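# Rehang a check valve disc and insert its hinge pin

## Task

Lift the swing check valve's loose disc from inside the body and mount it back on its hinge so it swings shut against the seat, with the hinge pin driven through both of the disc's ears until it sits flush. The hook pick on the bench may be used but must not be left in the valve. No part and not the pick may fall a long way.

## Robot and tools

Robot: two UR7e-type arms, left_arm and right_arm, each with a parallel gripper (50 mm fully open). end_effector_position is the point between the pads; the fingertips reach 17.5 mm past it along the gripper's +z (finger) axis. The fingers close along the gripper's x axis. A camera block sticks out about 10 cm toward the gripper's -y and turns with it.

Frames: the scene frame has its origin at table-top height midway between the arms, +z up, +x out over the table, and left_arm on the +y side. Bases (scene frame): left_arm at (-0.008, +0.324, 0) m, right_arm at (-0.023, -0.522, 0) m, each turned only slightly about z. Hand positions, orientations, velocities and Hand targets in results are in that arm's own base frame. Fixed cameras and the table use the scene frame.

Row layout (execute_actions and move): one row of 18 numbers, all in [-1, 1], covering both arms even if one stays still. Numbers 1-9 are left_arm: dx, dy, dz, rx, ry, rz, then gripper position, force_limit, speed. Numbers 10-18 are the same nine for right_arm. dx..rz are an offset, not a pose: they count from the arm's Hand target at the start of the call, along that arm's base axes. Scale: 1.0 = 0.6 m for dx/dy/dz and 180 degrees for the rotation vector rx/ry/rz, which turns the gripper about its Hand target position. All six zeros re-command the current Hand target. Gripper numbers are absolute settings: position +1 fully open, about -0.65 pads touching, -1 to grip; force_limit -1/0/+1 ≈ 20/102/185 N per pad; speed -1/0/+1 ≈ 20/85/150 mm/s. To leave a gripper unchanged, resend its last three numbers (0 is a real command).

execute_actions(actions, cameras): actions is a list of actions; each action is a list of up to 15 rows, one per 1/30 s step, the last row held if shorter. Every row in an action counts from the same start pose, not from the previous row; a new action starts from the new Hand target, so repeating an offset moves further. An empty actions list returns state plus all camera images.

move(target, speed, blend, stop_force, zero, blocking, cameras): straight-line paths toward target, which is one 18-number row or a list of up to 15 rows, all offsets from the same starting Hand targets. speed in m/s, 0.002 to 3.6, default 0.25 (turns up to twice that in rad/s); one value or one per target. blend in m rounds corners in a list; 0 stops at each. stop_force in N, 3 to 120, shared by both arms: an arm's path ends when its wrist sensor feels that much push against its motion; unreliable if the gripper rotates. zero (only with stop_force) true re-zeros moving arms first. blocking=false returns after about 0.5 s while the move continues (not allowed with stop_force). Paths do not avoid obstacles, last at most 10 s, and lag or overshoot more when fast. Keep paths away from an arm's own base.

wait(seconds 0-10), stop() brakes a running move, zoom_image(camera, region [x0,y0,x1,y1] pixels, at most 504x504) of the newest image, zero_wrist_force(arm), read_manual(section) for licence texts only, finished_scene(scene = current scene number) ends the scene irreversibly.

Cameras: cam_high and cam_low (504x504, fixed), cam_left_wrist and cam_right_wrist (896x504, on the hands). cameras ["all"], [] or a list of names; an unknown name invalidates the call.

Results: Hand target is the last commanded pose after clipping (orientation is clipped to within 32 degrees of the measured one per step); the gripper often rests a little short of it, and the next command, even all zeros, asks for it again. Tool commands shows current gripper settings. object_status: 0 moving, 1 blocked while opening, 2 blocked while closing (a grip), 3 at the requested opening or pads met (probably nothing held). Opening ≈ (250 - position_measured) × 0.202 mm. A new position number resets status to 0 until the fingers stop; force_limit and speed only change with a new position (differ by at least 0.01). The move: line reports done, off_target, moving, held or fault, plus limits such as paced or held. Wrist force and torque are in the gripper's own axes, zeroed at the start; Joint torques include the arm's own weight. MOTOR HOT appears near 70 °C.

Avoid: any arm stop. A joint load over its limit (wrist joints about 21-22 N m, others 138 N m) or an outside force near 150 N halts that arm for 10 s; it gives way to the contact, so release a grip first if stuck. Arms are stiff: targets even slightly past a firm contact can fault, so approach contacts slowly with a small stop_force, and to back off leave stop_force out. Heat from holding loads, long reach or pushing at unreachable poses can brake an arm for 30-60 s. Never clamp or bump the other arm. Do not knock, drop or release moving parts, do not let the pick or any part fall far or off the table, and take the pick out of the valve before finishing.

Each tool is called after ">>>" as name(argument=value, ...), one argument or row to a line, values as JSON.

## Session

>>> execute_actions(
  actions=[],
)

Scene clock: 0.00 s.
left_arm: end_effector_position=(+0.1236, -0.5416, +0.2094) position_measured=3 object_status=3 end_effector_quat_wxyz=(-0.130, +0.891, -0.412, +0.140) | right_arm: end_effector_position=(+0.6264, +0.1233, +0.1956) position_measured=3 object_status=3 end_effector_quat_wxyz=(+0.656, -0.705, +0.268, -0.005)
Joint positions: left_arm=[-1.751 -1.375 1.662 -1.667 -1.234 0.654] | right_arm=[3.175 -2.325 -1.839 0.678 2.715 3.182]
Joint velocities: within noise
Joint torques (N m): no reading
Wrist force (N): no reading
Wrist torque (N m): no reading
Wrist force, peak (N): no reading
Hand target: left_arm +0.1236, -0.5416, +0.2094; -0.130, +0.891, -0.412, +0.140 | right_arm +0.6264, +0.1233, +0.1956; +0.656, -0.705, +0.268, -0.005
Tool commands: left_gripper/position=+1.0 left_gripper/force_limit=+1.0 left_gripper/speed=+1.0 right_gripper/position=+1.0 right_gripper/force_limit=+1.0 right_gripper/speed=+1.0

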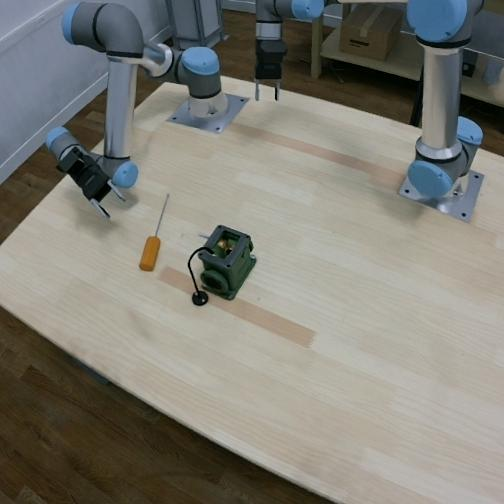

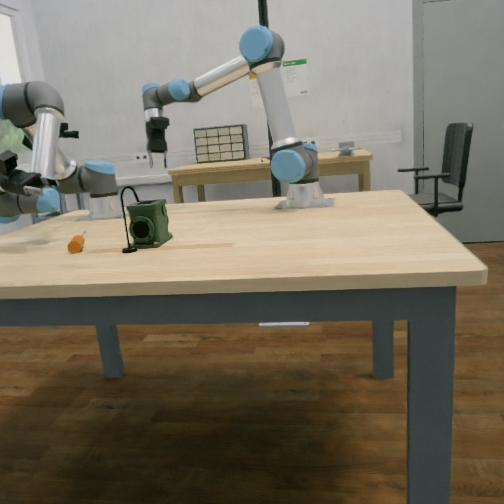

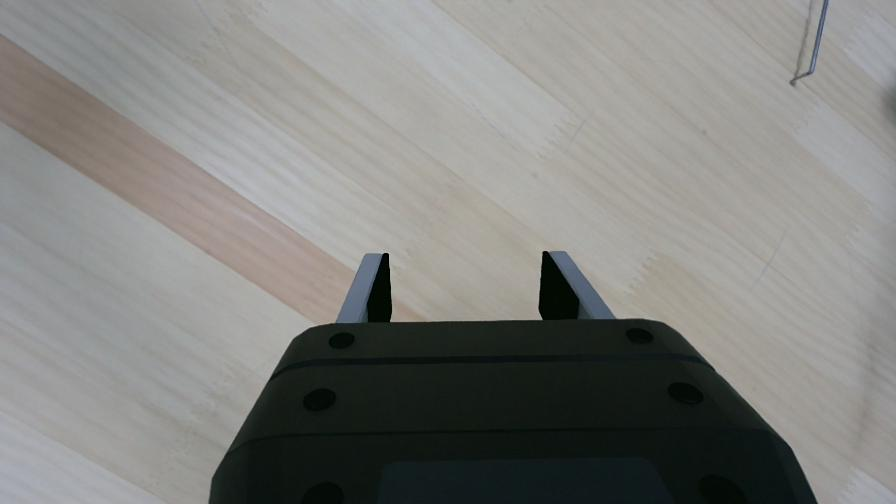

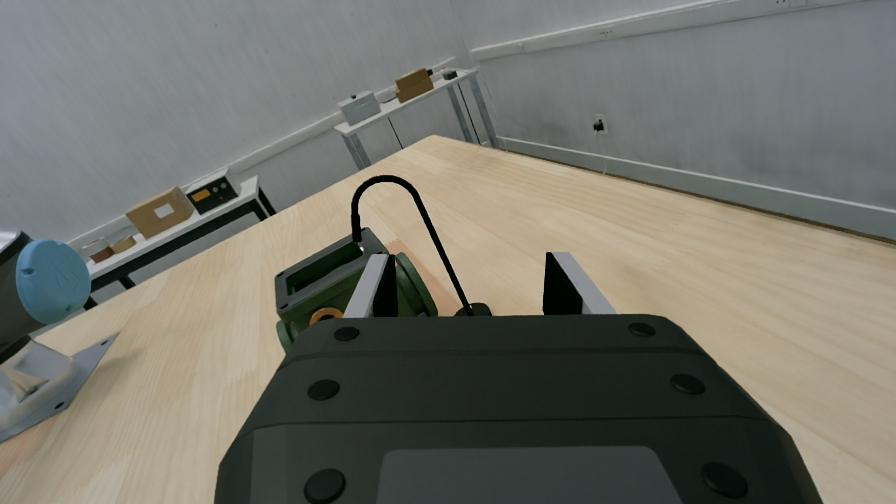

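>>> zoom_image(
  camera="cam_high",
  region=[130, 190, 290, 320],
)

>>> zoom_image(
  camera="cam_low",
  region=[40, 170, 200, 270],
)

>>> zoom_image(
  camera="cam_right_wrist",
  region=[260, 160, 560, 370],
)

Scaled by 3.150 from the camera's 504x504 image, which has a finer 720x720 frame.

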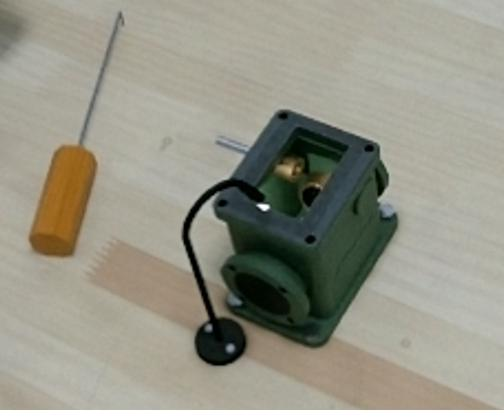

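Scaled by 3.150 from the camera's 504x504 image, which has a finer 720x720 frame.

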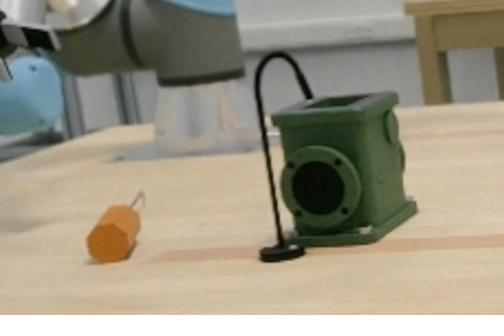

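Scaled by 1.680 from the camera's 896x504 image, which has a finer 1280x720 frame.

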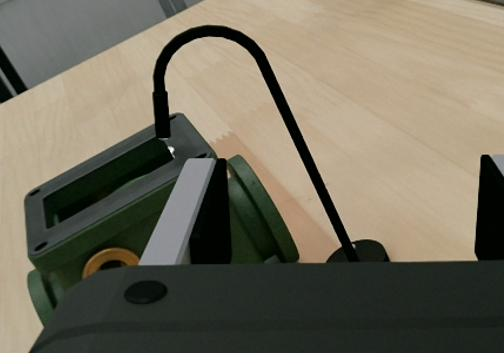

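>>> move(
  target=[0.718, 0.215, 0.16, 0, 0, 0, 1, 1, 1, 0, 0, 0, 0, 0, 0, 1, 1, 1],
  speed=0.3,
  cameras=["cam_left_wrist", "cam_high"],
)

Scene clock: 71.47 s.
left_arm: end_effector_position=(+0.5543, -0.4126, +0.3053) position_measured=3 object_status=3 end_effector_quat_wxyz=(-0.130, +0.891, -0.412, +0.140) | right_arm: end_effector_position=(+0.6264, +0.1233, +0.1956) position_measured=3 object_status=3 end_effector_quat_wxyz=(+0.656, -0.705, +0.268, -0.005)
Joint positions: left_arm=[-0.974 -1.246 1.325 -1.762 -1.202 1.484] | right_arm=[3.175 -2.325 -1.839 0.678 2.715 3.182]
Joint torques (N m): left_arm=[8.7 -41.09 -37.13 -7.03 3.02 1.47] | right_arm=[0.74 54.54 16.58 2.08 0.97 -0.22]
Wrist force (N): left_arm=[-0.3 0.2 0.1] | right_arm=[0.0 -0.1 0.2]
Wrist torque (N m): left_arm=[0.03 0.05 -0.01] | right_arm=[-0.02 0.01 0.00]
Wrist force, peak (N): left_arm=[-1.5 3.8 -0.5] | right_arm=[-0.4 0.3 -0.1]
Hand target: left_arm +0.5544, -0.4126, +0.3054; -0.130, +0.891, -0.412, +0.140 | right_arm +0.6264, +0.1233, +0.1956; +0.656, -0.705, +0.268, -0.005
Off the commanded pose: left_arm 0.000 m, 0 deg | right_arm 0.000 m, 0 deg.
move: done
camera_calibration:
cam_left_wrist: T_world_to_cam=[[0.612566, -0.773701, 0.16171, -0.70318], [-0.784618, -0.61995, 0.00602931, 0.193557], [0.0955869, -0.130574, -0.98682, 0.321847], [0, 0, 0, 1]] pos_world=[0.551849, -0.38203, 0.430148]
Images, in order (width x height): cam_high 504x504, cam_left_wrist 896x504.

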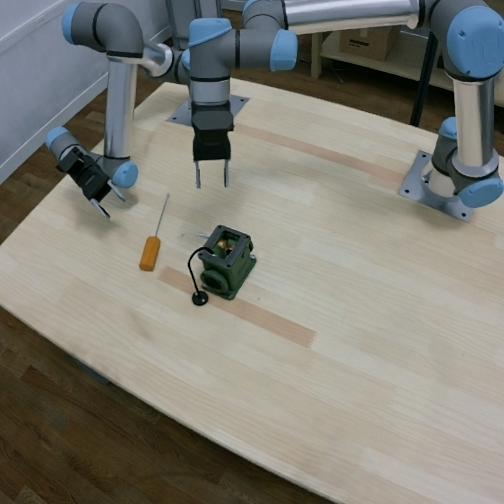

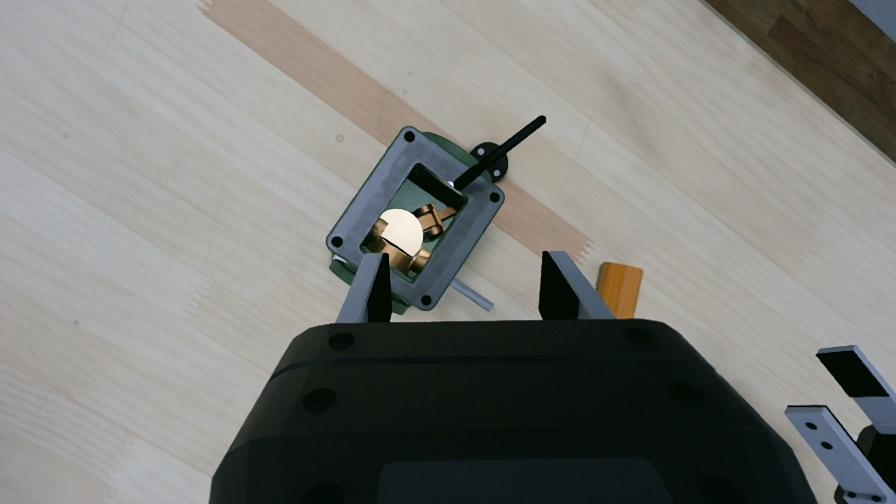

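>>> zoom_image(
  camera="cam_left_wrist",
  region=[310, 110, 560, 320],
)

Scaled by 2.016 from the camera's 896x504 image, which has a finer 1280x720 frame.

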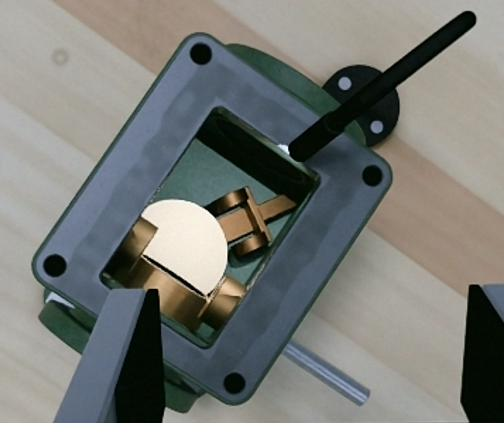

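>>> move(
  target=[-0.015, -0.021, -0.167, 0, 0, 0, 1, 1, 1, 0, 0, 0, 0, 0, 0, 1, 1, 1],
  speed=0.2,
  cameras=["cam_left_wrist"],
)

>>> zoom_image(
  camera="cam_left_wrist",
  region=[300, 30, 580, 290],
)

Scene clock: 112.63 s.
left_arm: end_effector_position=(+0.5454, -0.4252, +0.2052) position_measured=3 object_status=3 end_effector_quat_wxyz=(-0.130, +0.891, -0.412, +0.140) | right_arm: end_effector_position=(+0.6264, +0.1233, +0.1956) position_measured=3 object_status=3 end_effector_quat_wxyz=(+0.656, -0.705, +0.268, -0.005)
Joint positions: left_arm=[-0.997 -1.194 1.511 -1.992 -1.199 1.46] | right_arm=[3.175 -2.325 -1.839 0.678 2.715 3.182]
Joint torques (N m): left_arm=[10.86 -46.86 -28.96 -3.25 2.19 1.19] | right_arm=[0.56 55.48 16.96 2.26 0.97 -0.07]
Wrist force (N): left_arm=[-0.3 0.4 0.2] | right_arm=[-0.2 -0.1 0.1]
Wrist torque (N m): left_arm=[0.05 0.04 0.07] | right_arm=[0.00 0.04 0.00]
Wrist force, peak (N): left_arm=[-0.5 2.0 3.0] | right_arm=[-0.4 0.2 -0.1]
Hand target: left_arm +0.5454, -0.4252, +0.2052; -0.130, +0.891, -0.412, +0.140 | right_arm +0.6264, +0.1233, +0.1956; +0.656, -0.705, +0.268, -0.005
Off the commanded pose: left_arm 0.000 m, 0 deg | right_arm 0.000 m, 0 deg.
move: done
camera_calibration:
cam_left_wrist: T_world_to_cam=[[0.612425, -0.773771, 0.161907, -0.691323], [-0.784704, -0.619842, 0.00591114, 0.179495], [0.0957831, -0.13067, -0.986788, 0.222215], [0, 0, 0, 1]] pos_world=[0.542949, -0.394631, 0.330149]
Images, in order (width x height): cam_left_wrist 896x504.

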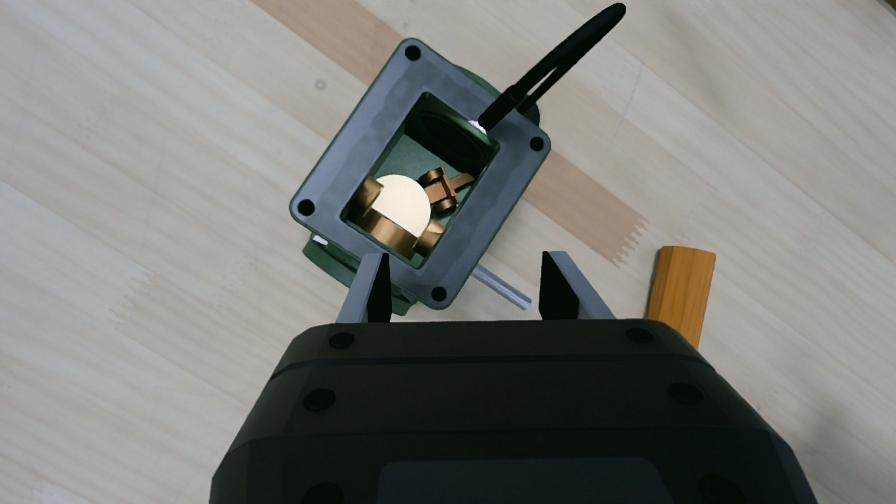

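Scaled by 1.800 from the camera's 896x504 image, which has a finer 1280x720 frame.

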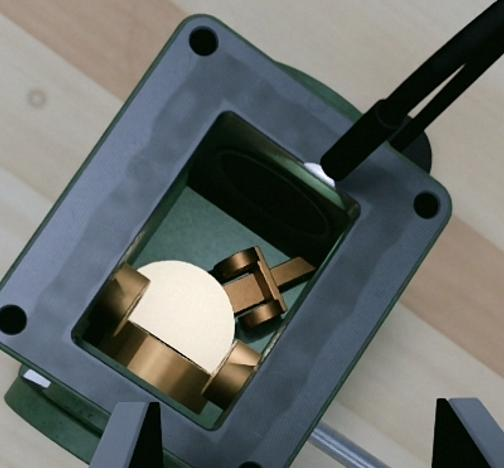

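>>> move(
  target=[-0.005, 0.067, -0.03, 0, 0, 0, 1, 1, 1, 0, 0, 0, 0, 0, 0, 1, 1, 1],
  speed=0.2,
  cameras=["cam_left_wrist"],
)

>>> zoom_image(
  camera="cam_left_wrist",
  region=[340, 60, 620, 330],
)

>>> move(
  target=[0.0, -0.134, 0, 0, 0, 0, 1, 1, 1, 0, 0, 0, 0, 0, 0, 1, 1, 1],
  speed=0.2,
  cameras=["cam_left_wrist"],
)

>>> zoom_image(
  camera="cam_left_wrist",
  region=[240, 10, 500, 260],
)

Scene clock: 234.20 s.
left_arm: end_effector_position=(+0.5425, -0.3849, +0.1872) position_measured=3 object_status=3 end_effector_quat_wxyz=(-0.130, +0.891, -0.412, +0.140) | right_arm: end_effector_position=(+0.6264, +0.1233, +0.1956) position_measured=3 object_status=3 end_effector_quat_wxyz=(+0.656, -0.705, +0.268, -0.005)
Joint positions: left_arm=[-0.965 -1.246 1.636 -2.077 -1.203 1.495] | right_arm=[3.175 -2.325 -1.839 0.678 2.715 3.182]
Joint torques (N m): left_arm=[-8.92 -36.07 -35.87 -0.89 1.03 -1.55] | right_arm=[-0.03 54.85 16.92 2.16 0.87 -0.11]
Wrist force (N): left_arm=[0.4 0.4 0.3] | right_arm=[-0.1 0.0 -0.1]
Wrist torque (N m): left_arm=[0.05 -0.08 -0.02] | right_arm=[-0.03 0.03 0.00]
Wrist force, peak (N): left_arm=[1.2 0.9 -0.5] | right_arm=[-0.2 0.3 0.3]
Hand target: left_arm +0.5424, -0.3850, +0.1872; -0.130, +0.891, -0.412, +0.140 | right_arm +0.6264, +0.1233, +0.1956; +0.656, -0.705, +0.268, -0.005
Off the commanded pose: left_arm 0.000 m, 0 deg | right_arm 0.000 m, 0 deg.
move: done
camera_calibration:
cam_left_wrist: T_world_to_cam=[[0.61264, -0.773569, 0.162059, -0.655542], [-0.784537, -0.620053, 0.00607996, 0.202087], [0.095782, -0.130866, -0.986762, 0.20992], [0, 0, 0, 1]] pos_world=[0.540049, -0.354331, 0.312149]
Images, in order (width x height): cam_left_wrist 896x504.

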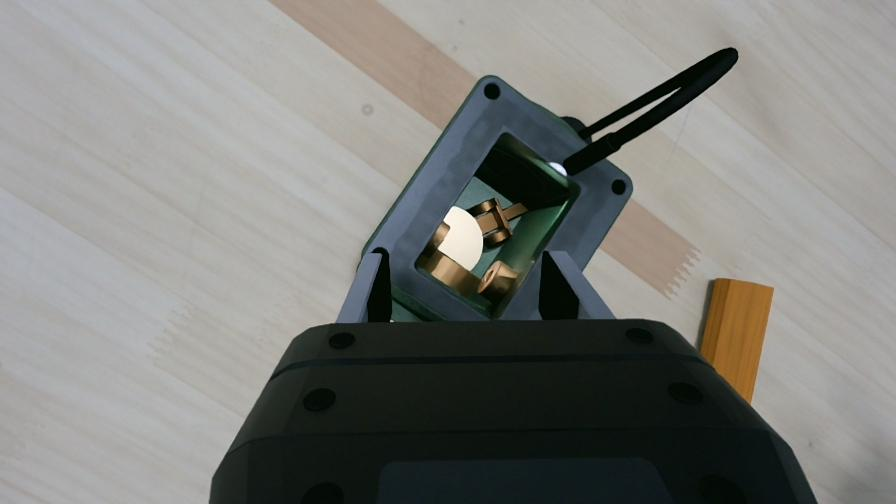

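Scaled by 1.800 from the camera's 896x504 image, which has a finer 1280x720 frame.

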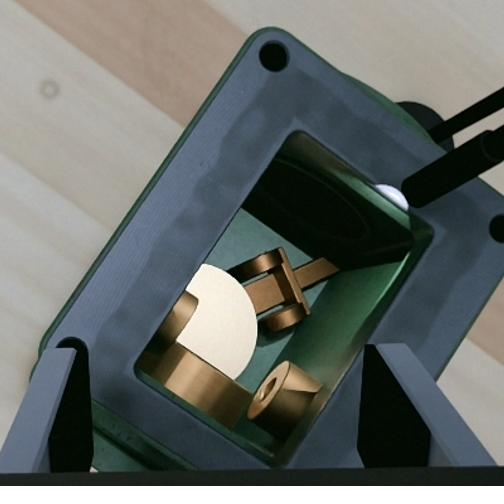

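Scene clock: 235.10 s.
left_arm: end_effector_position=(+0.5424, -0.4653, +0.1872) position_measured=3 object_status=3 end_effector_quat_wxyz=(-0.130, +0.891, -0.412, +0.140) | right_arm: end_effector_position=(+0.6264, +0.1233, +0.1956) position_measured=3 object_status=3 end_effector_quat_wxyz=(+0.656, -0.705, +0.268, -0.005)
Joint positions: left_arm=[-1.034 -1.12 1.448 -1.988 -1.196 1.421] | right_arm=[3.175 -2.325 -1.839 0.678 2.715 3.182]
Joint torques (N m): left_arm=[9.32 -43.92 -35.87 -6.78 0.28 0.63] | right_arm=[1.3 55.57 17.41 2.28 0.98 -0.08]
Wrist force (N): left_arm=[-0.7 0.4 0.2] | right_arm=[-0.1 0.0 0.1]
Wrist torque (N m): left_arm=[0.05 0.12 0.07] | right_arm=[-0.01 0.01 0.00]
Wrist force, peak (N): left_arm=[1.6 2.1 0.0] | right_arm=[-0.3 -0.3 0.3]
Hand target: left_arm +0.5424, -0.4654, +0.1872; -0.130, +0.891, -0.412, +0.140 | right_arm +0.6264, +0.1233, +0.1956; +0.656, -0.705, +0.268, -0.005
Off the commanded pose: left_arm 0.000 m, 0 deg | right_arm 0.000 m, 0 deg.
move: done
camera_calibration:
cam_left_wrist: T_world_to_cam=[[0.612468, -0.773753, 0.161831, -0.717575], [-0.784671, -0.619885, 0.00585706, 0.152372], [0.0957846, -0.130571, -0.986801, 0.199448], [0, 0, 0, 1]] pos_world=[0.539949, -0.43473, 0.312049]
Images, in order (width x height): cam_left_wrist 896x504.

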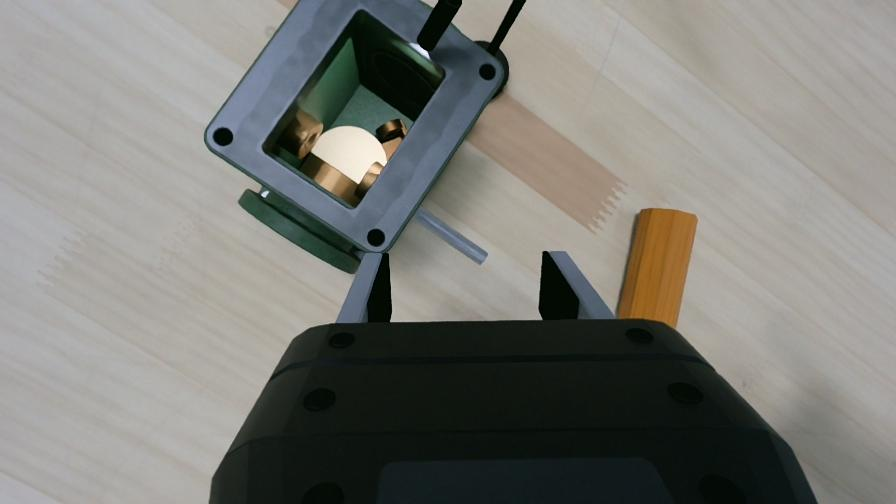

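Scaled by 1.938 from the camera's 896x504 image, which has a finer 1280x720 frame.

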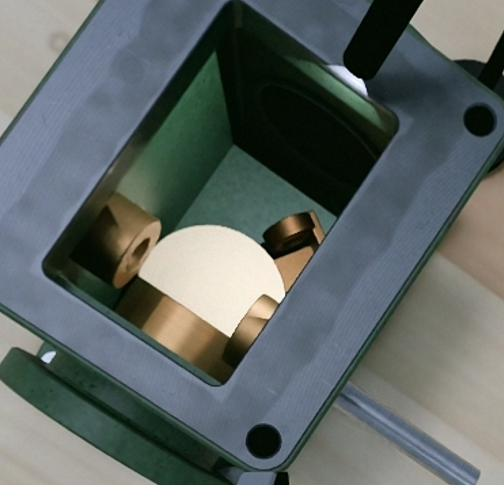

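>>> move(
  target=[0.01, 0.09, 0.2, 0, 0, 0, 1, 1, 1, -0.034, 0.11, 0.13, -0.3767, 0.2630, -0.1249, 1, 1, 1],
  speed=0.3,
  cameras=["cam_right_wrist", "cam_high", "cam_left_wrist"],
)

Scene clock: 434.57 s.
left_arm: end_effector_position=(+0.5485, -0.4113, +0.3072) position_measured=3 object_status=3 end_effector_quat_wxyz=(-0.130, +0.891, -0.412, +0.140) | right_arm: end_effector_position=(+0.6060, +0.1894, +0.2735) position_measured=3 object_status=3 end_effector_quat_wxyz=(+0.000, +0.824, -0.566, +0.000)
Joint positions: left_arm=[-0.981 -1.259 1.337 -1.758 -1.201 1.477] | right_arm=[3.656 -1.883 -1.347 -1.483 1.57 3.289]
Joint torques (N m): left_arm=[-9.38 -36.27 -25.17 -6.96 -0.12 -1.5] | right_arm=[-10.6 53.77 28.51 2.74 -0.91 0.02]
Wrist force (N): left_arm=[0.1 0.2 0.0] | right_arm=[1.2 -0.4 -1.7]
Wrist torque (N m): left_arm=[0.02 -0.01 -0.02] | right_arm=[-0.04 -0.08 -0.17]
Wrist force, peak (N): left_arm=[-0.4 0.9 0.9] | right_arm=[0.5 -1.5 -1.7]
Hand target: left_arm +0.5484, -0.4114, +0.3072; -0.130, +0.891, -0.412, +0.140 | right_arm +0.6060, +0.1893, +0.2736; +0.000, +0.824, -0.566, +0.000
Off the commanded pose: left_arm 0.000 m, 0 deg | right_arm 0.000 m, 0 deg.
move: done
camera_calibration:
cam_left_wrist: T_world_to_cam=[[0.612635, -0.773589, 0.161983, -0.699059], [-0.78454, -0.620048, 0.00601623, 0.189726], [0.0957832, -0.130768, -0.986775, 0.324344], [0, 0, 0, 1]] pos_world=[0.546049, -0.380731, 0.432149]
cam_right_wrist: T_world_to_cam=[[0.345501, -0.93837, 0.00951134, -0.0296092], [-0.880938, -0.320828, 0.347875, 0.512904], [-0.323384, -0.12857, -0.937493, 0.603767], [0, 0, 0, 1]] pos_world=[0.657315, 0.214396, 0.387882]
Images, in order (width x height): cam_high 504x504, cam_left_wrist 896x504, cam_right_wrist 896x504.

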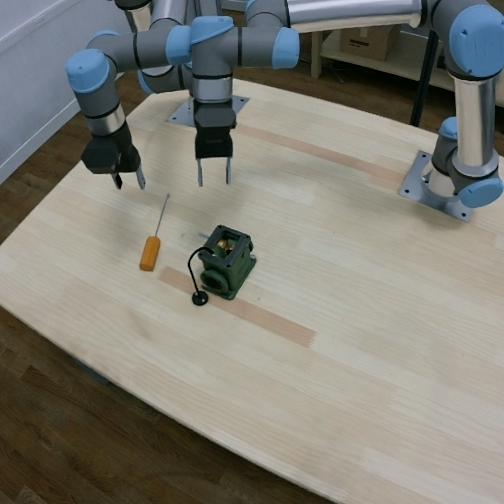

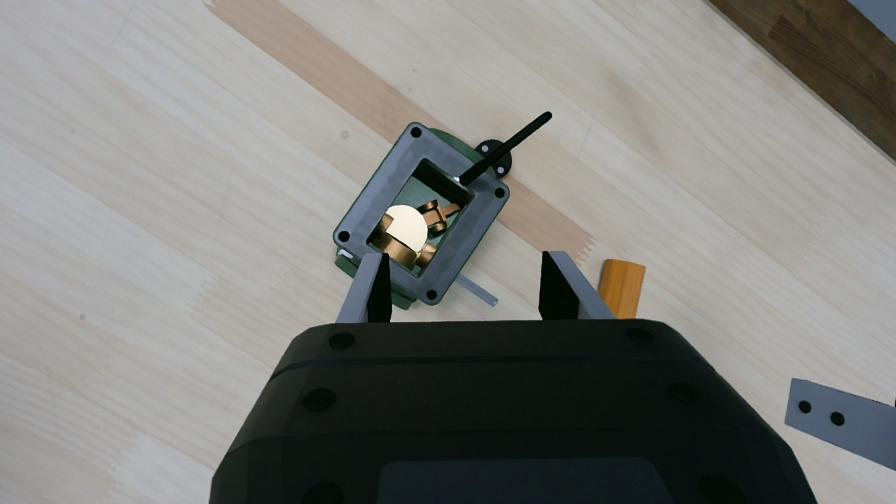

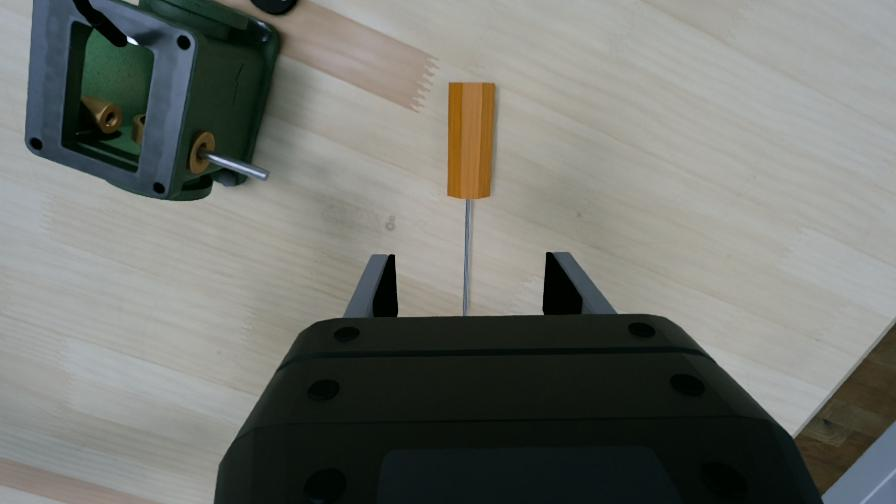

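>>> move(
  target=[0, 0, 0, 0, 0, 0, 1, 1, 1, 0.0367, -0.0155, -0.2727, 0, 0, -0.004, 1, 1, 1],
  speed=0.2,
  cameras=["cam_right_wrist"],
)

Scene clock: 461.73 s.
left_arm: end_effector_position=(+0.5484, -0.4114, +0.3072) position_measured=3 object_status=3 end_effector_quat_wxyz=(-0.130, +0.891, -0.412, +0.140) | right_arm: end_effector_position=(+0.6280, +0.1799, +0.1099) position_measured=3 object_status=3 end_effector_quat_wxyz=(+0.000, +0.821, -0.571, +0.000)
Joint positions: left_arm=[-0.981 -1.259 1.337 -1.758 -1.201 1.477] | right_arm=[3.626 -2.031 -1.572 -1.111 1.57 3.272]
Joint torques (N m): left_arm=[-10.44 -36.54 -25.68 -6.78 1.99 -1.69] | right_arm=[10.79 54.44 40.91 1.95 0.12 1.3]
Wrist force (N): left_arm=[-0.2 0.3 0.1] | right_arm=[1.2 -0.5 -1.4]
Wrist torque (N m): left_arm=[0.04 0.03 -0.02] | right_arm=[-0.07 -0.08 0.02]
Wrist force, peak (N): left_arm=[0.6 0.4 0.4] | right_arm=[1.1 -0.4 -4.5]
Hand target: left_arm +0.5484, -0.4114, +0.3072; -0.130, +0.891, -0.412, +0.140 | right_arm +0.6280, +0.1800, +0.1099; +0.000, +0.821, -0.571, +0.000
Off the commanded pose: left_arm 0.000 m, 0 deg | right_arm 0.000 m, 0 deg.
move: done
camera_calibration:
cam_right_wrist: T_world_to_cam=[[0.333478, -0.942708, 0.00967877, -0.0363053], [-0.88488, -0.309447, 0.348181, 0.586528], [-0.325238, -0.124675, -0.937377, 0.456753], [0, 0, 0, 1]] pos_world=[0.679667, 0.20422, 0.224284]
Images, in order (width x height): cam_right_wrist 896x504.

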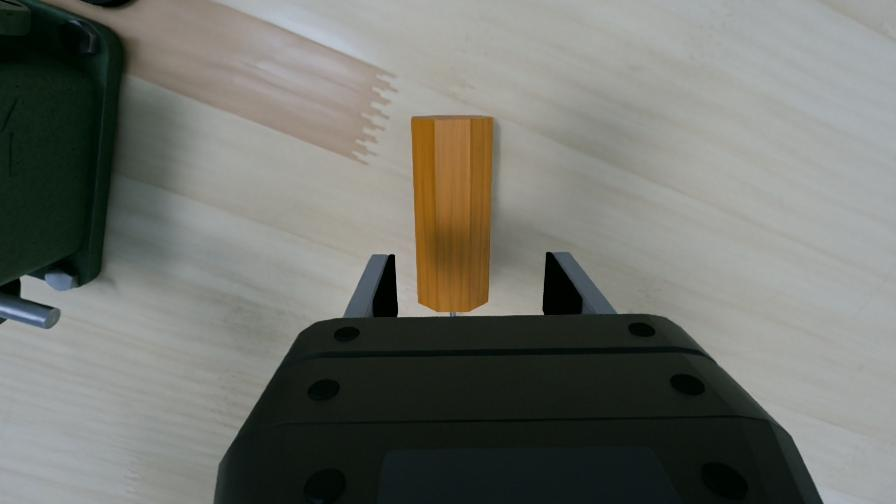

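>>> move(
  target=[0, 0, 0, 0, 0, 0, 1, 1, 1, 0.0, 0.0, -0.1398, 0, 0, 0, 1, 1, 1],
  speed=0.08,
  stop_force=12,
  cameras=["cam_right_wrist", "cam_left_wrist"],
)

Scene clock: 474.20 s.
left_arm: end_effector_position=(+0.5484, -0.4114, +0.3072) position_measured=3 object_status=3 end_effector_quat_wxyz=(-0.130, +0.891, -0.412, +0.140) | right_arm: end_effector_position=(+0.6280, +0.1800, +0.0261) position_measured=3 object_status=3 end_effector_quat_wxyz=(+0.000, +0.821, -0.571, +0.000)
Joint positions: left_arm=[-0.981 -1.259 1.337 -1.758 -1.201 1.477] | right_arm=[3.626 -2.135 -1.654 -0.924 1.57 3.272]
Joint torques (N m): left_arm=[-9.04 -38.27 -25.8 -6.82 1.88 -1.37] | right_arm=[8.5 64.94 38.04 0.03 -0.38 0.71]
Wrist force (N): left_arm=[0.2 0.2 0.3] | right_arm=[1.2 -0.5 -1.6]
Wrist torque (N m): left_arm=[0.03 -0.03 -0.01] | right_arm=[-0.06 -0.08 0.01]
Wrist force, peak (N): left_arm=[0.2 0.6 0.4] | right_arm=[1.2 -0.6 -3.5]
Hand target: left_arm +0.5484, -0.4114, +0.3072; -0.130, +0.891, -0.412, +0.140 | right_arm +0.6280, +0.1800, +0.0261; +0.000, +0.821, -0.571, +0.000
Off the commanded pose: left_arm 0.000 m, 0 deg | right_arm 0.000 m, 0 deg.
move: done
camera_calibration:
cam_left_wrist: T_world_to_cam=[[0.612534, -0.773685, 0.161907, -0.699007], [-0.784619, -0.619949, 0.00593307, 0.189704], [0.0957838, -0.13067, -0.986788, 0.324285], [0, 0, 0, 1]] pos_world=[0.545949, -0.380831, 0.432049]
cam_right_wrist: T_world_to_cam=[[0.333541, -0.942687, 0.0095897, -0.0353396], [-0.884888, -0.30955, 0.34807, 0.615845], [-0.325152, -0.124582, -0.93742, 0.37806], [0, 0, 0, 1]] pos_world=[0.679668, 0.20442, 0.140383]
Images, in order (width x height): cam_left_wrist 896x504, cam_right_wrist 896x504.

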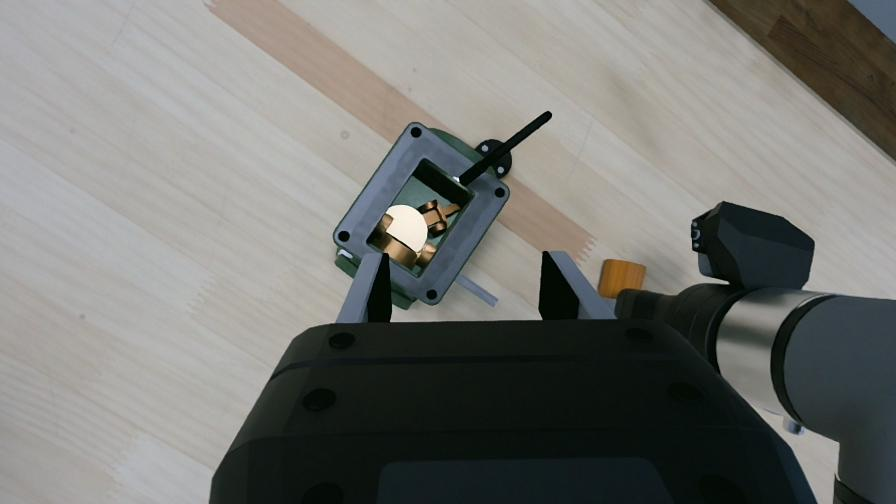

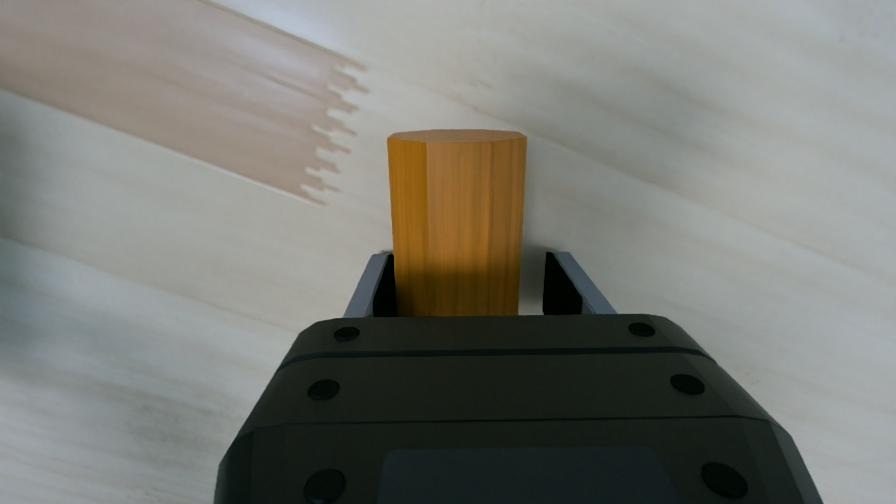

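>>> move(
  target=[0, 0, 0, 0, 0, 0, 1, 1, 1, -0.0021, 0.0056, -0.004, 0, 0, 0, 1, 1, 1],
  speed=0.05,
  cameras=["cam_right_wrist"],
)

Scene clock: 483.30 s.
left_arm: end_effector_position=(+0.5484, -0.4114, +0.3072) position_measured=3 object_status=3 end_effector_quat_wxyz=(-0.130, +0.891, -0.412, +0.140) | right_arm: end_effector_position=(+0.6268, +0.1834, +0.0236) position_measured=3 object_status=3 end_effector_quat_wxyz=(+0.000, +0.821, -0.571, +0.000)
Joint positions: left_arm=[-0.981 -1.259 1.337 -1.758 -1.201 1.477] | right_arm=[3.632 -2.137 -1.657 -0.918 1.57 3.278]
Joint torques (N m): left_arm=[-9.64 -40.21 -26.31 -6.7 1.78 -1.13] | right_arm=[3.1 52.29 14.92 6.05 -0.27 0.13]
Wrist force (N): left_arm=[-0.2 0.1 -0.1] | right_arm=[1.2 -0.6 -1.6]
Wrist torque (N m): left_arm=[0.02 0.02 -0.02] | right_arm=[-0.08 -0.08 0.02]
Wrist force, peak (N): left_arm=[0.1 0.4 0.7] | right_arm=[1.1 -0.6 -2.3]
Hand target: left_arm +0.5484, -0.4114, +0.3072; -0.130, +0.891, -0.412, +0.140 | right_arm +0.6268, +0.1833, +0.0237; +0.000, +0.821, -0.571, +0.000
Off the commanded pose: left_arm 0.000 m, 0 deg | right_arm 0.000 m, 0 deg.
move: done
camera_calibration:
cam_right_wrist: T_world_to_cam=[[0.333541, -0.942687, 0.0095897, -0.0316779], [-0.884888, -0.30955, 0.34807, 0.616582], [-0.325152, -0.124582, -0.93742, 0.375811], [0, 0, 0, 1]] pos_world=[0.678368, 0.20782, 0.137983]
Images, in order (width x height): cam_right_wrist 896x504.

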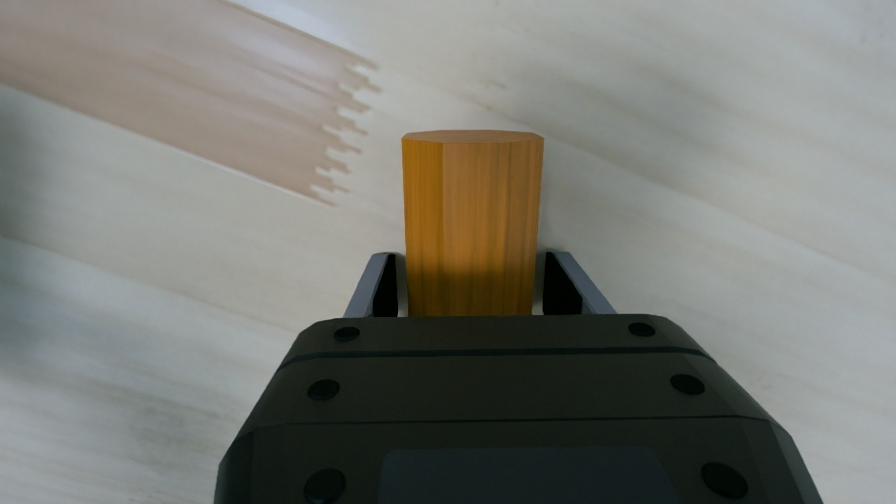

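Centered now. Grip the handle.

>>> move(
  target=[0, 0, 0, 0, 0, 0, 1, 1, 1, 0, 0, 0, 0, 0, 0, -1, 0, -0.7],
  speed=0.05,
)

Scene clock: 487.00 s.
left_arm: end_effector_position=(+0.5484, -0.4114, +0.3072) position_measured=3 object_status=3 end_effector_quat_wxyz=(-0.130, +0.891, -0.412, +0.140) | right_arm: end_effector_position=(+0.6268, +0.1833, +0.0237) position_measured=76 object_status=2 end_effector_quat_wxyz=(+0.000, +0.821, -0.571, +0.000)
Joint positions: left_arm=[-0.981 -1.259 1.337 -1.758 -1.201 1.477] | right_arm=[3.632 -2.137 -1.657 -0.918 1.57 3.278]
Joint torques (N m): left_arm=[-9.52 -41.48 -26.35 -6.59 2 -1.01] | right_arm=[-10.6 58.38 35.69 0.06 0.36 -1.9]
Wrist force (N): left_arm=[-0.1 0.2 0.3] | right_arm=[1.3 -0.7 -1.8]
Wrist torque (N m): left_arm=[0.02 0.02 -0.02] | right_arm=[-0.11 -0.10 0.02]
Wrist force, peak (N): left_arm=[-0.2 0.5 0.7] | right_arm=[1.4 -0.6 -1.8]
Hand target: left_arm +0.5484, -0.4114, +0.3072; -0.130, +0.891, -0.412, +0.140 | right_arm +0.6268, +0.1833, +0.0237; +0.000, +0.821, -0.571, +0.000
Off the commanded pose: left_arm 0.000 m, 0 deg | right_arm 0.000 m, 0 deg.
move: done

>>> move(
  target=[
    [0, 0, 0, 0, 0, 0, 1, 1, 1, 0, 0, 0.45, 0, 0, 0, -1, 0, -0.7],
    [0, 0, 0, 0, 0, 0, 1, 1, 1, 0, 0, 0.45, 0.4318, -0.3004, 0.3004, -1, 0, -0.7],
  ],
  speed=0.25,
  cameras=["cam_right_wrist", "cam_high", "cam_left_wrist"],
)

Scene clock: 541.80 s.
left_arm: end_effector_position=(+0.5484, -0.4114, +0.3072) position_measured=3 object_status=3 end_effector_quat_wxyz=(-0.130, +0.891, -0.412, +0.140) | right_arm: end_effector_position=(+0.6268, +0.1833, +0.2936) position_measured=76 object_status=2 end_effector_quat_wxyz=(+0.707, -0.708, +0.000, +0.000)
Joint positions: left_arm=[-0.981 -1.259 1.337 -1.758 -1.201 1.477] | right_arm=[3.234 -2.407 -1.435 0.684 3.048 3.126]
Joint torques (N m): left_arm=[-9.56 -45.38 -25.44 -6.69 1.92 -0.9] | right_arm=[11.43 73.11 9.28 -2.06 -0.09 -0.22]
Wrist force (N): left_arm=[-0.1 0.1 0.2] | right_arm=[-0.1 0.5 0.0]
Wrist torque (N m): left_arm=[0.01 0.02 -0.01] | right_arm=[-0.06 0.07 0.03]
Wrist force, peak (N): left_arm=[-0.7 0.4 0.1] | right_arm=[1.1 -0.7 -4.7]
Hand target: left_arm +0.5484, -0.4114, +0.3072; -0.130, +0.891, -0.412, +0.140 | right_arm +0.6268, +0.1833, +0.2937; +0.707, -0.707, +0.001, +0.000
Off the commanded pose: left_arm 0.000 m, 0 deg | right_arm 0.000 m, 0 deg.
move: done
camera_calibration:
cam_left_wrist: T_world_to_cam=[[0.612534, -0.773685, 0.161907, -0.699007], [-0.784619, -0.619949, 0.00593307, 0.189704], [0.0957838, -0.13067, -0.986788, 0.324285], [0, 0, 0, 1]] pos_world=[0.545949, -0.380831, 0.432049]
cam_right_wrist: T_world_to_cam=[[0.999842, -0.00969096, -0.0149055, -0.615884], [-0.0173515, -0.349175, -0.936897, 0.363498], [0.00387482, 0.937007, -0.349288, 0.0553281], [0, 0, 0, 1]] pos_world=[0.621879, 0.0691131, 0.350705]
Images, in order (width x height): cam_high 504x504, cam_left_wrist 896x504, cam_right_wrist 896x504.

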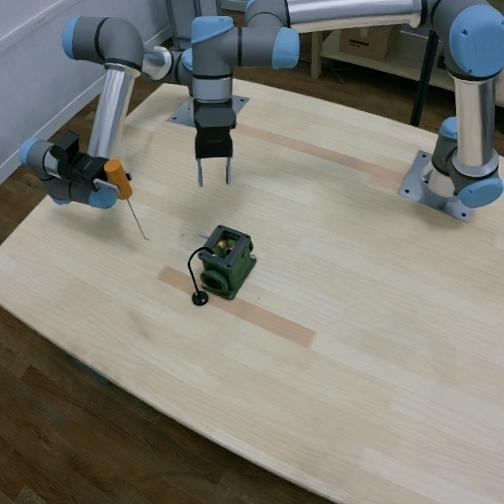

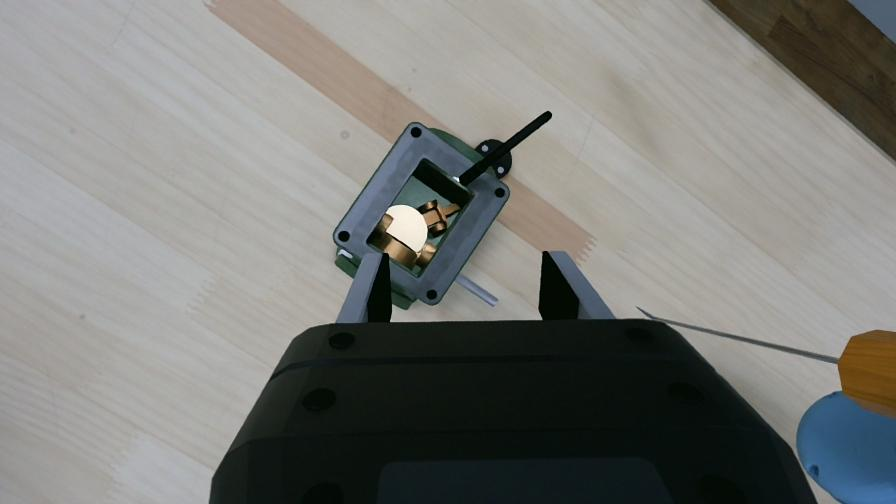

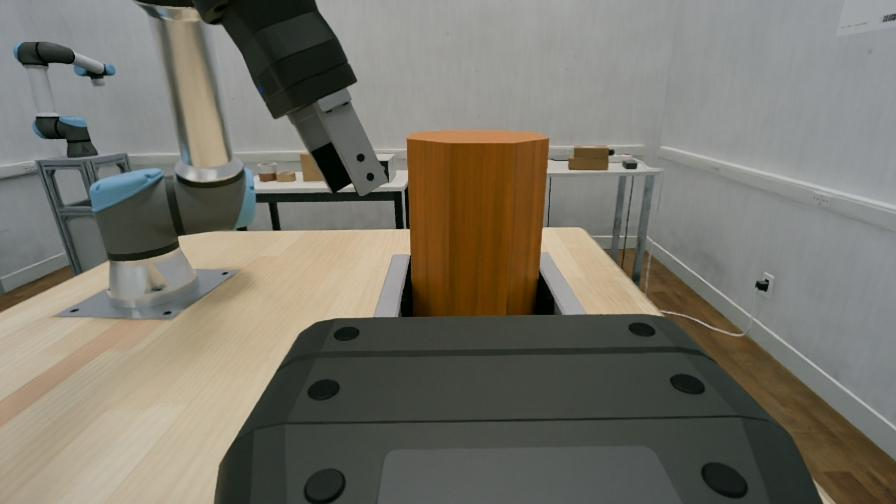

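>>> zoom_image(
  camera="cam_left_wrist",
  region=[600, 280, 760, 380],
)

>>> zoom_image(
  camera="cam_high",
  region=[90, 140, 180, 260],
)

Scaled by 3.150 from the camera's 896x504 image, which has a finer 1280x720 frame.

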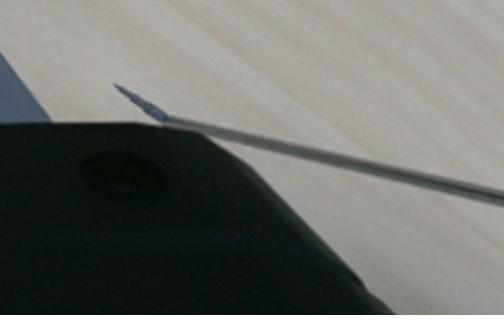

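Scaled by 4.200 from the camera's 504x504 image, which has a finer 720x720 frame.

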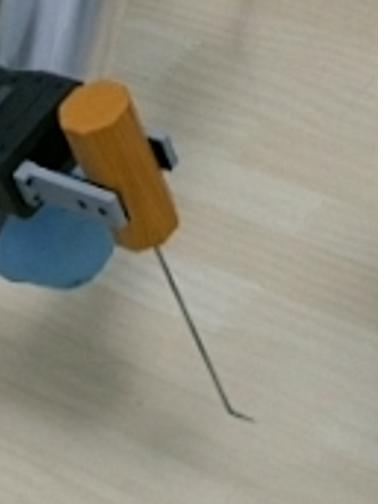

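>>> move(
  target=[-0.02, 0.01, -0.19, 0, 0, 0, 1, 1, 1, 0, 0, 0, 0, 0, 0, -1, 0, -0.7],
  speed=0.2,
  cameras=["cam_left_wrist"],
)

>>> zoom_image(
  camera="cam_left_wrist",
  region=[380, 60, 540, 220],
)

Scene clock: 583.87 s.
left_arm: end_effector_position=(+0.5364, -0.4055, +0.1932) position_measured=3 object_status=3 end_effector_quat_wxyz=(-0.130, +0.891, -0.412, +0.140) | right_arm: end_effector_position=(+0.6268, +0.1833, +0.2937) position_measured=76 object_status=2 end_effector_quat_wxyz=(+0.707, -0.708, +0.000, +0.000)
Joint positions: left_arm=[-0.992 -1.23 1.596 -2.041 -1.2 1.466] | right_arm=[3.234 -2.407 -1.435 0.684 3.048 3.126]
Joint torques (N m): left_arm=[8.98 -47.15 -27.9 -3.43 2.29 1.26] | right_arm=[11.51 72.05 8.69 2.91 0.81 1.44]
Wrist force (N): left_arm=[-0.1 0.4 0.3] | right_arm=[-0.2 0.6 0.0]
Wrist torque (N m): left_arm=[0.05 0.01 0.07] | right_arm=[-0.03 0.09 0.04]
Wrist force, peak (N): left_arm=[-0.8 1.3 2.8] | right_arm=[-0.4 0.7 -0.1]
Hand target: left_arm +0.5364, -0.4054, +0.1932; -0.130, +0.891, -0.412, +0.140 | right_arm +0.6268, +0.1833, +0.2937; +0.707, -0.708, +0.000, +0.000
Off the commanded pose: left_arm 0.000 m, 0 deg | right_arm 0.000 m, 0 deg.
move: done
camera_calibration:
cam_left_wrist: T_world_to_cam=[[0.612425, -0.773771, 0.161907, -0.668625], [-0.784704, -0.619842, 0.00591114, 0.184714], [0.0957831, -0.13067, -0.986788, 0.21381], [0, 0, 0, 1]] pos_world=[0.533949, -0.374931, 0.318149]
Images, in order (width x height): cam_left_wrist 896x504.

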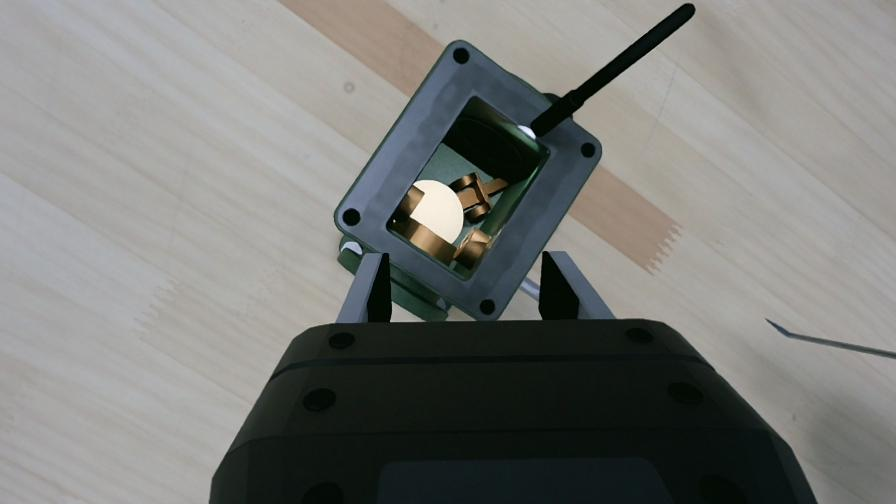

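Scaled by 3.150 from the camera's 896x504 image, which has a finer 1280x720 frame.

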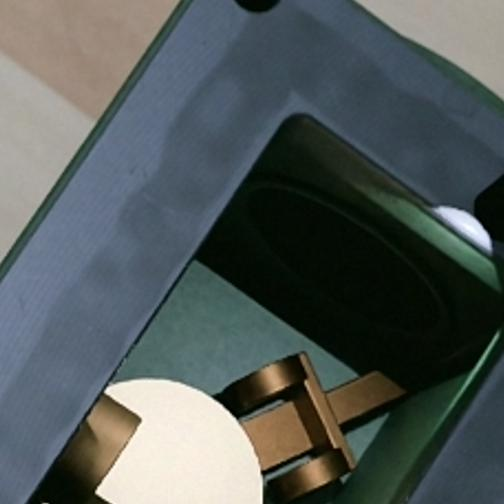

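>>> move(
  target=[0.04, -0.09, -0.02, 0, 0, 0, 1, 1, 1, 0, 0, 0, 0, 0, 0, -1, 0, -0.7],
  speed=0.2,
  cameras=["cam_left_wrist"],
)

>>> zoom_image(
  camera="cam_left_wrist",
  region=[290, 60, 450, 220],
)

Scene clock: 872.77 s.
left_arm: end_effector_position=(+0.5603, -0.4594, +0.1812) position_measured=3 object_status=3 end_effector_quat_wxyz=(-0.130, +0.891, -0.412, +0.140) | right_arm: end_effector_position=(+0.6268, +0.1833, +0.2937) position_measured=76 object_status=2 end_effector_quat_wxyz=(+0.707, -0.708, +0.000, +0.000)
Joint positions: left_arm=[-1.006 -1.096 1.431 -2.006 -1.198 1.45] | right_arm=[3.234 -2.407 -1.435 0.684 3.048 3.126]
Joint torques (N m): left_arm=[9.56 -44.97 -34.41 -6.75 1.45 1.29] | right_arm=[11.27 72.52 8.79 2.77 0.82 1.44]
Wrist force (N): left_arm=[0.1 0.2 0.3] | right_arm=[-0.4 0.5 -0.2]
Wrist torque (N m): left_arm=[0.03 -0.01 0.07] | right_arm=[-0.05 0.12 0.04]
Wrist force, peak (N): left_arm=[1.6 1.2 0.5] | right_arm=[-0.2 0.8 -0.2]
Hand target: left_arm +0.5604, -0.4594, +0.1812; -0.130, +0.891, -0.412, +0.140 | right_arm +0.6268, +0.1833, +0.2937; +0.707, -0.708, +0.000, +0.000
Off the commanded pose: left_arm 0.000 m, 0 deg | right_arm 0.000 m, 0 deg.
move: done
camera_calibration:
cam_left_wrist: T_world_to_cam=[[0.612487, -0.773751, 0.16177, -0.722992], [-0.784668, -0.619887, 0.00593705, 0.170083], [0.0956856, -0.130572, -0.986811, 0.19264], [0, 0, 0, 1]] pos_world=[0.557849, -0.42883, 0.306049]
Images, in order (width x height): cam_left_wrist 896x504.

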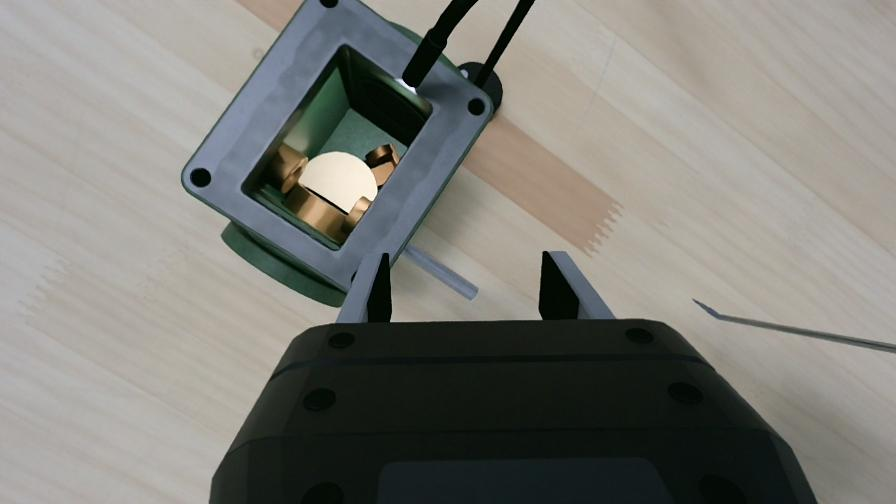

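Scaled by 3.150 from the camera's 896x504 image, which has a finer 1280x720 frame.

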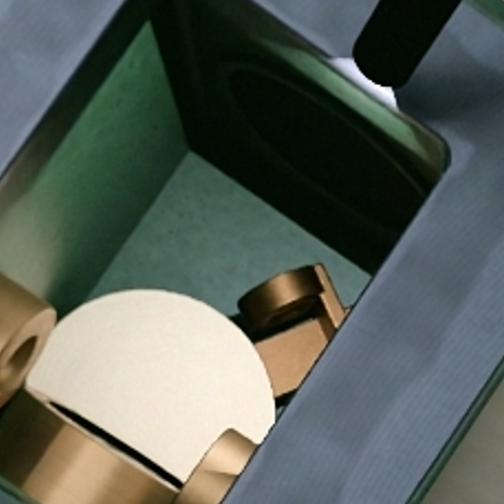

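>>> zoom_image(
  camera="cam_left_wrist",
  region=[350, 130, 410, 190],
)

>>> zoom_image(
  camera="cam_left_wrist",
  region=[670, 270, 770, 350],
)

Scaled by 8.400 from the camera's 896x504 image, which has a finer 1280x720 frame.

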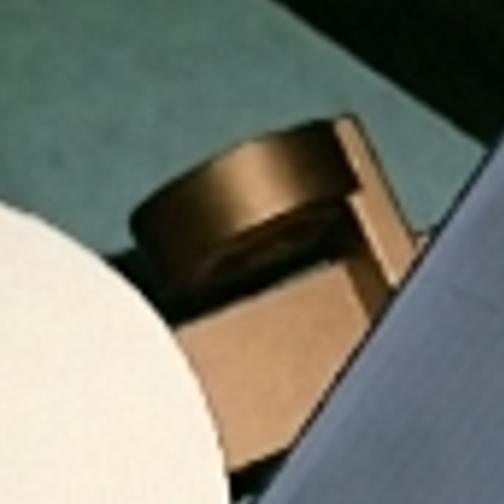

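Scaled by 5.040 from the camera's 896x504 image, which has a finer 1280x720 frame.

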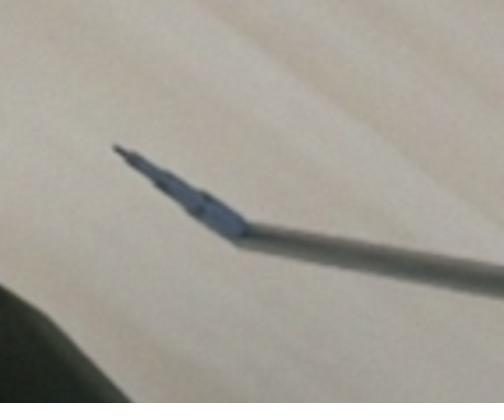

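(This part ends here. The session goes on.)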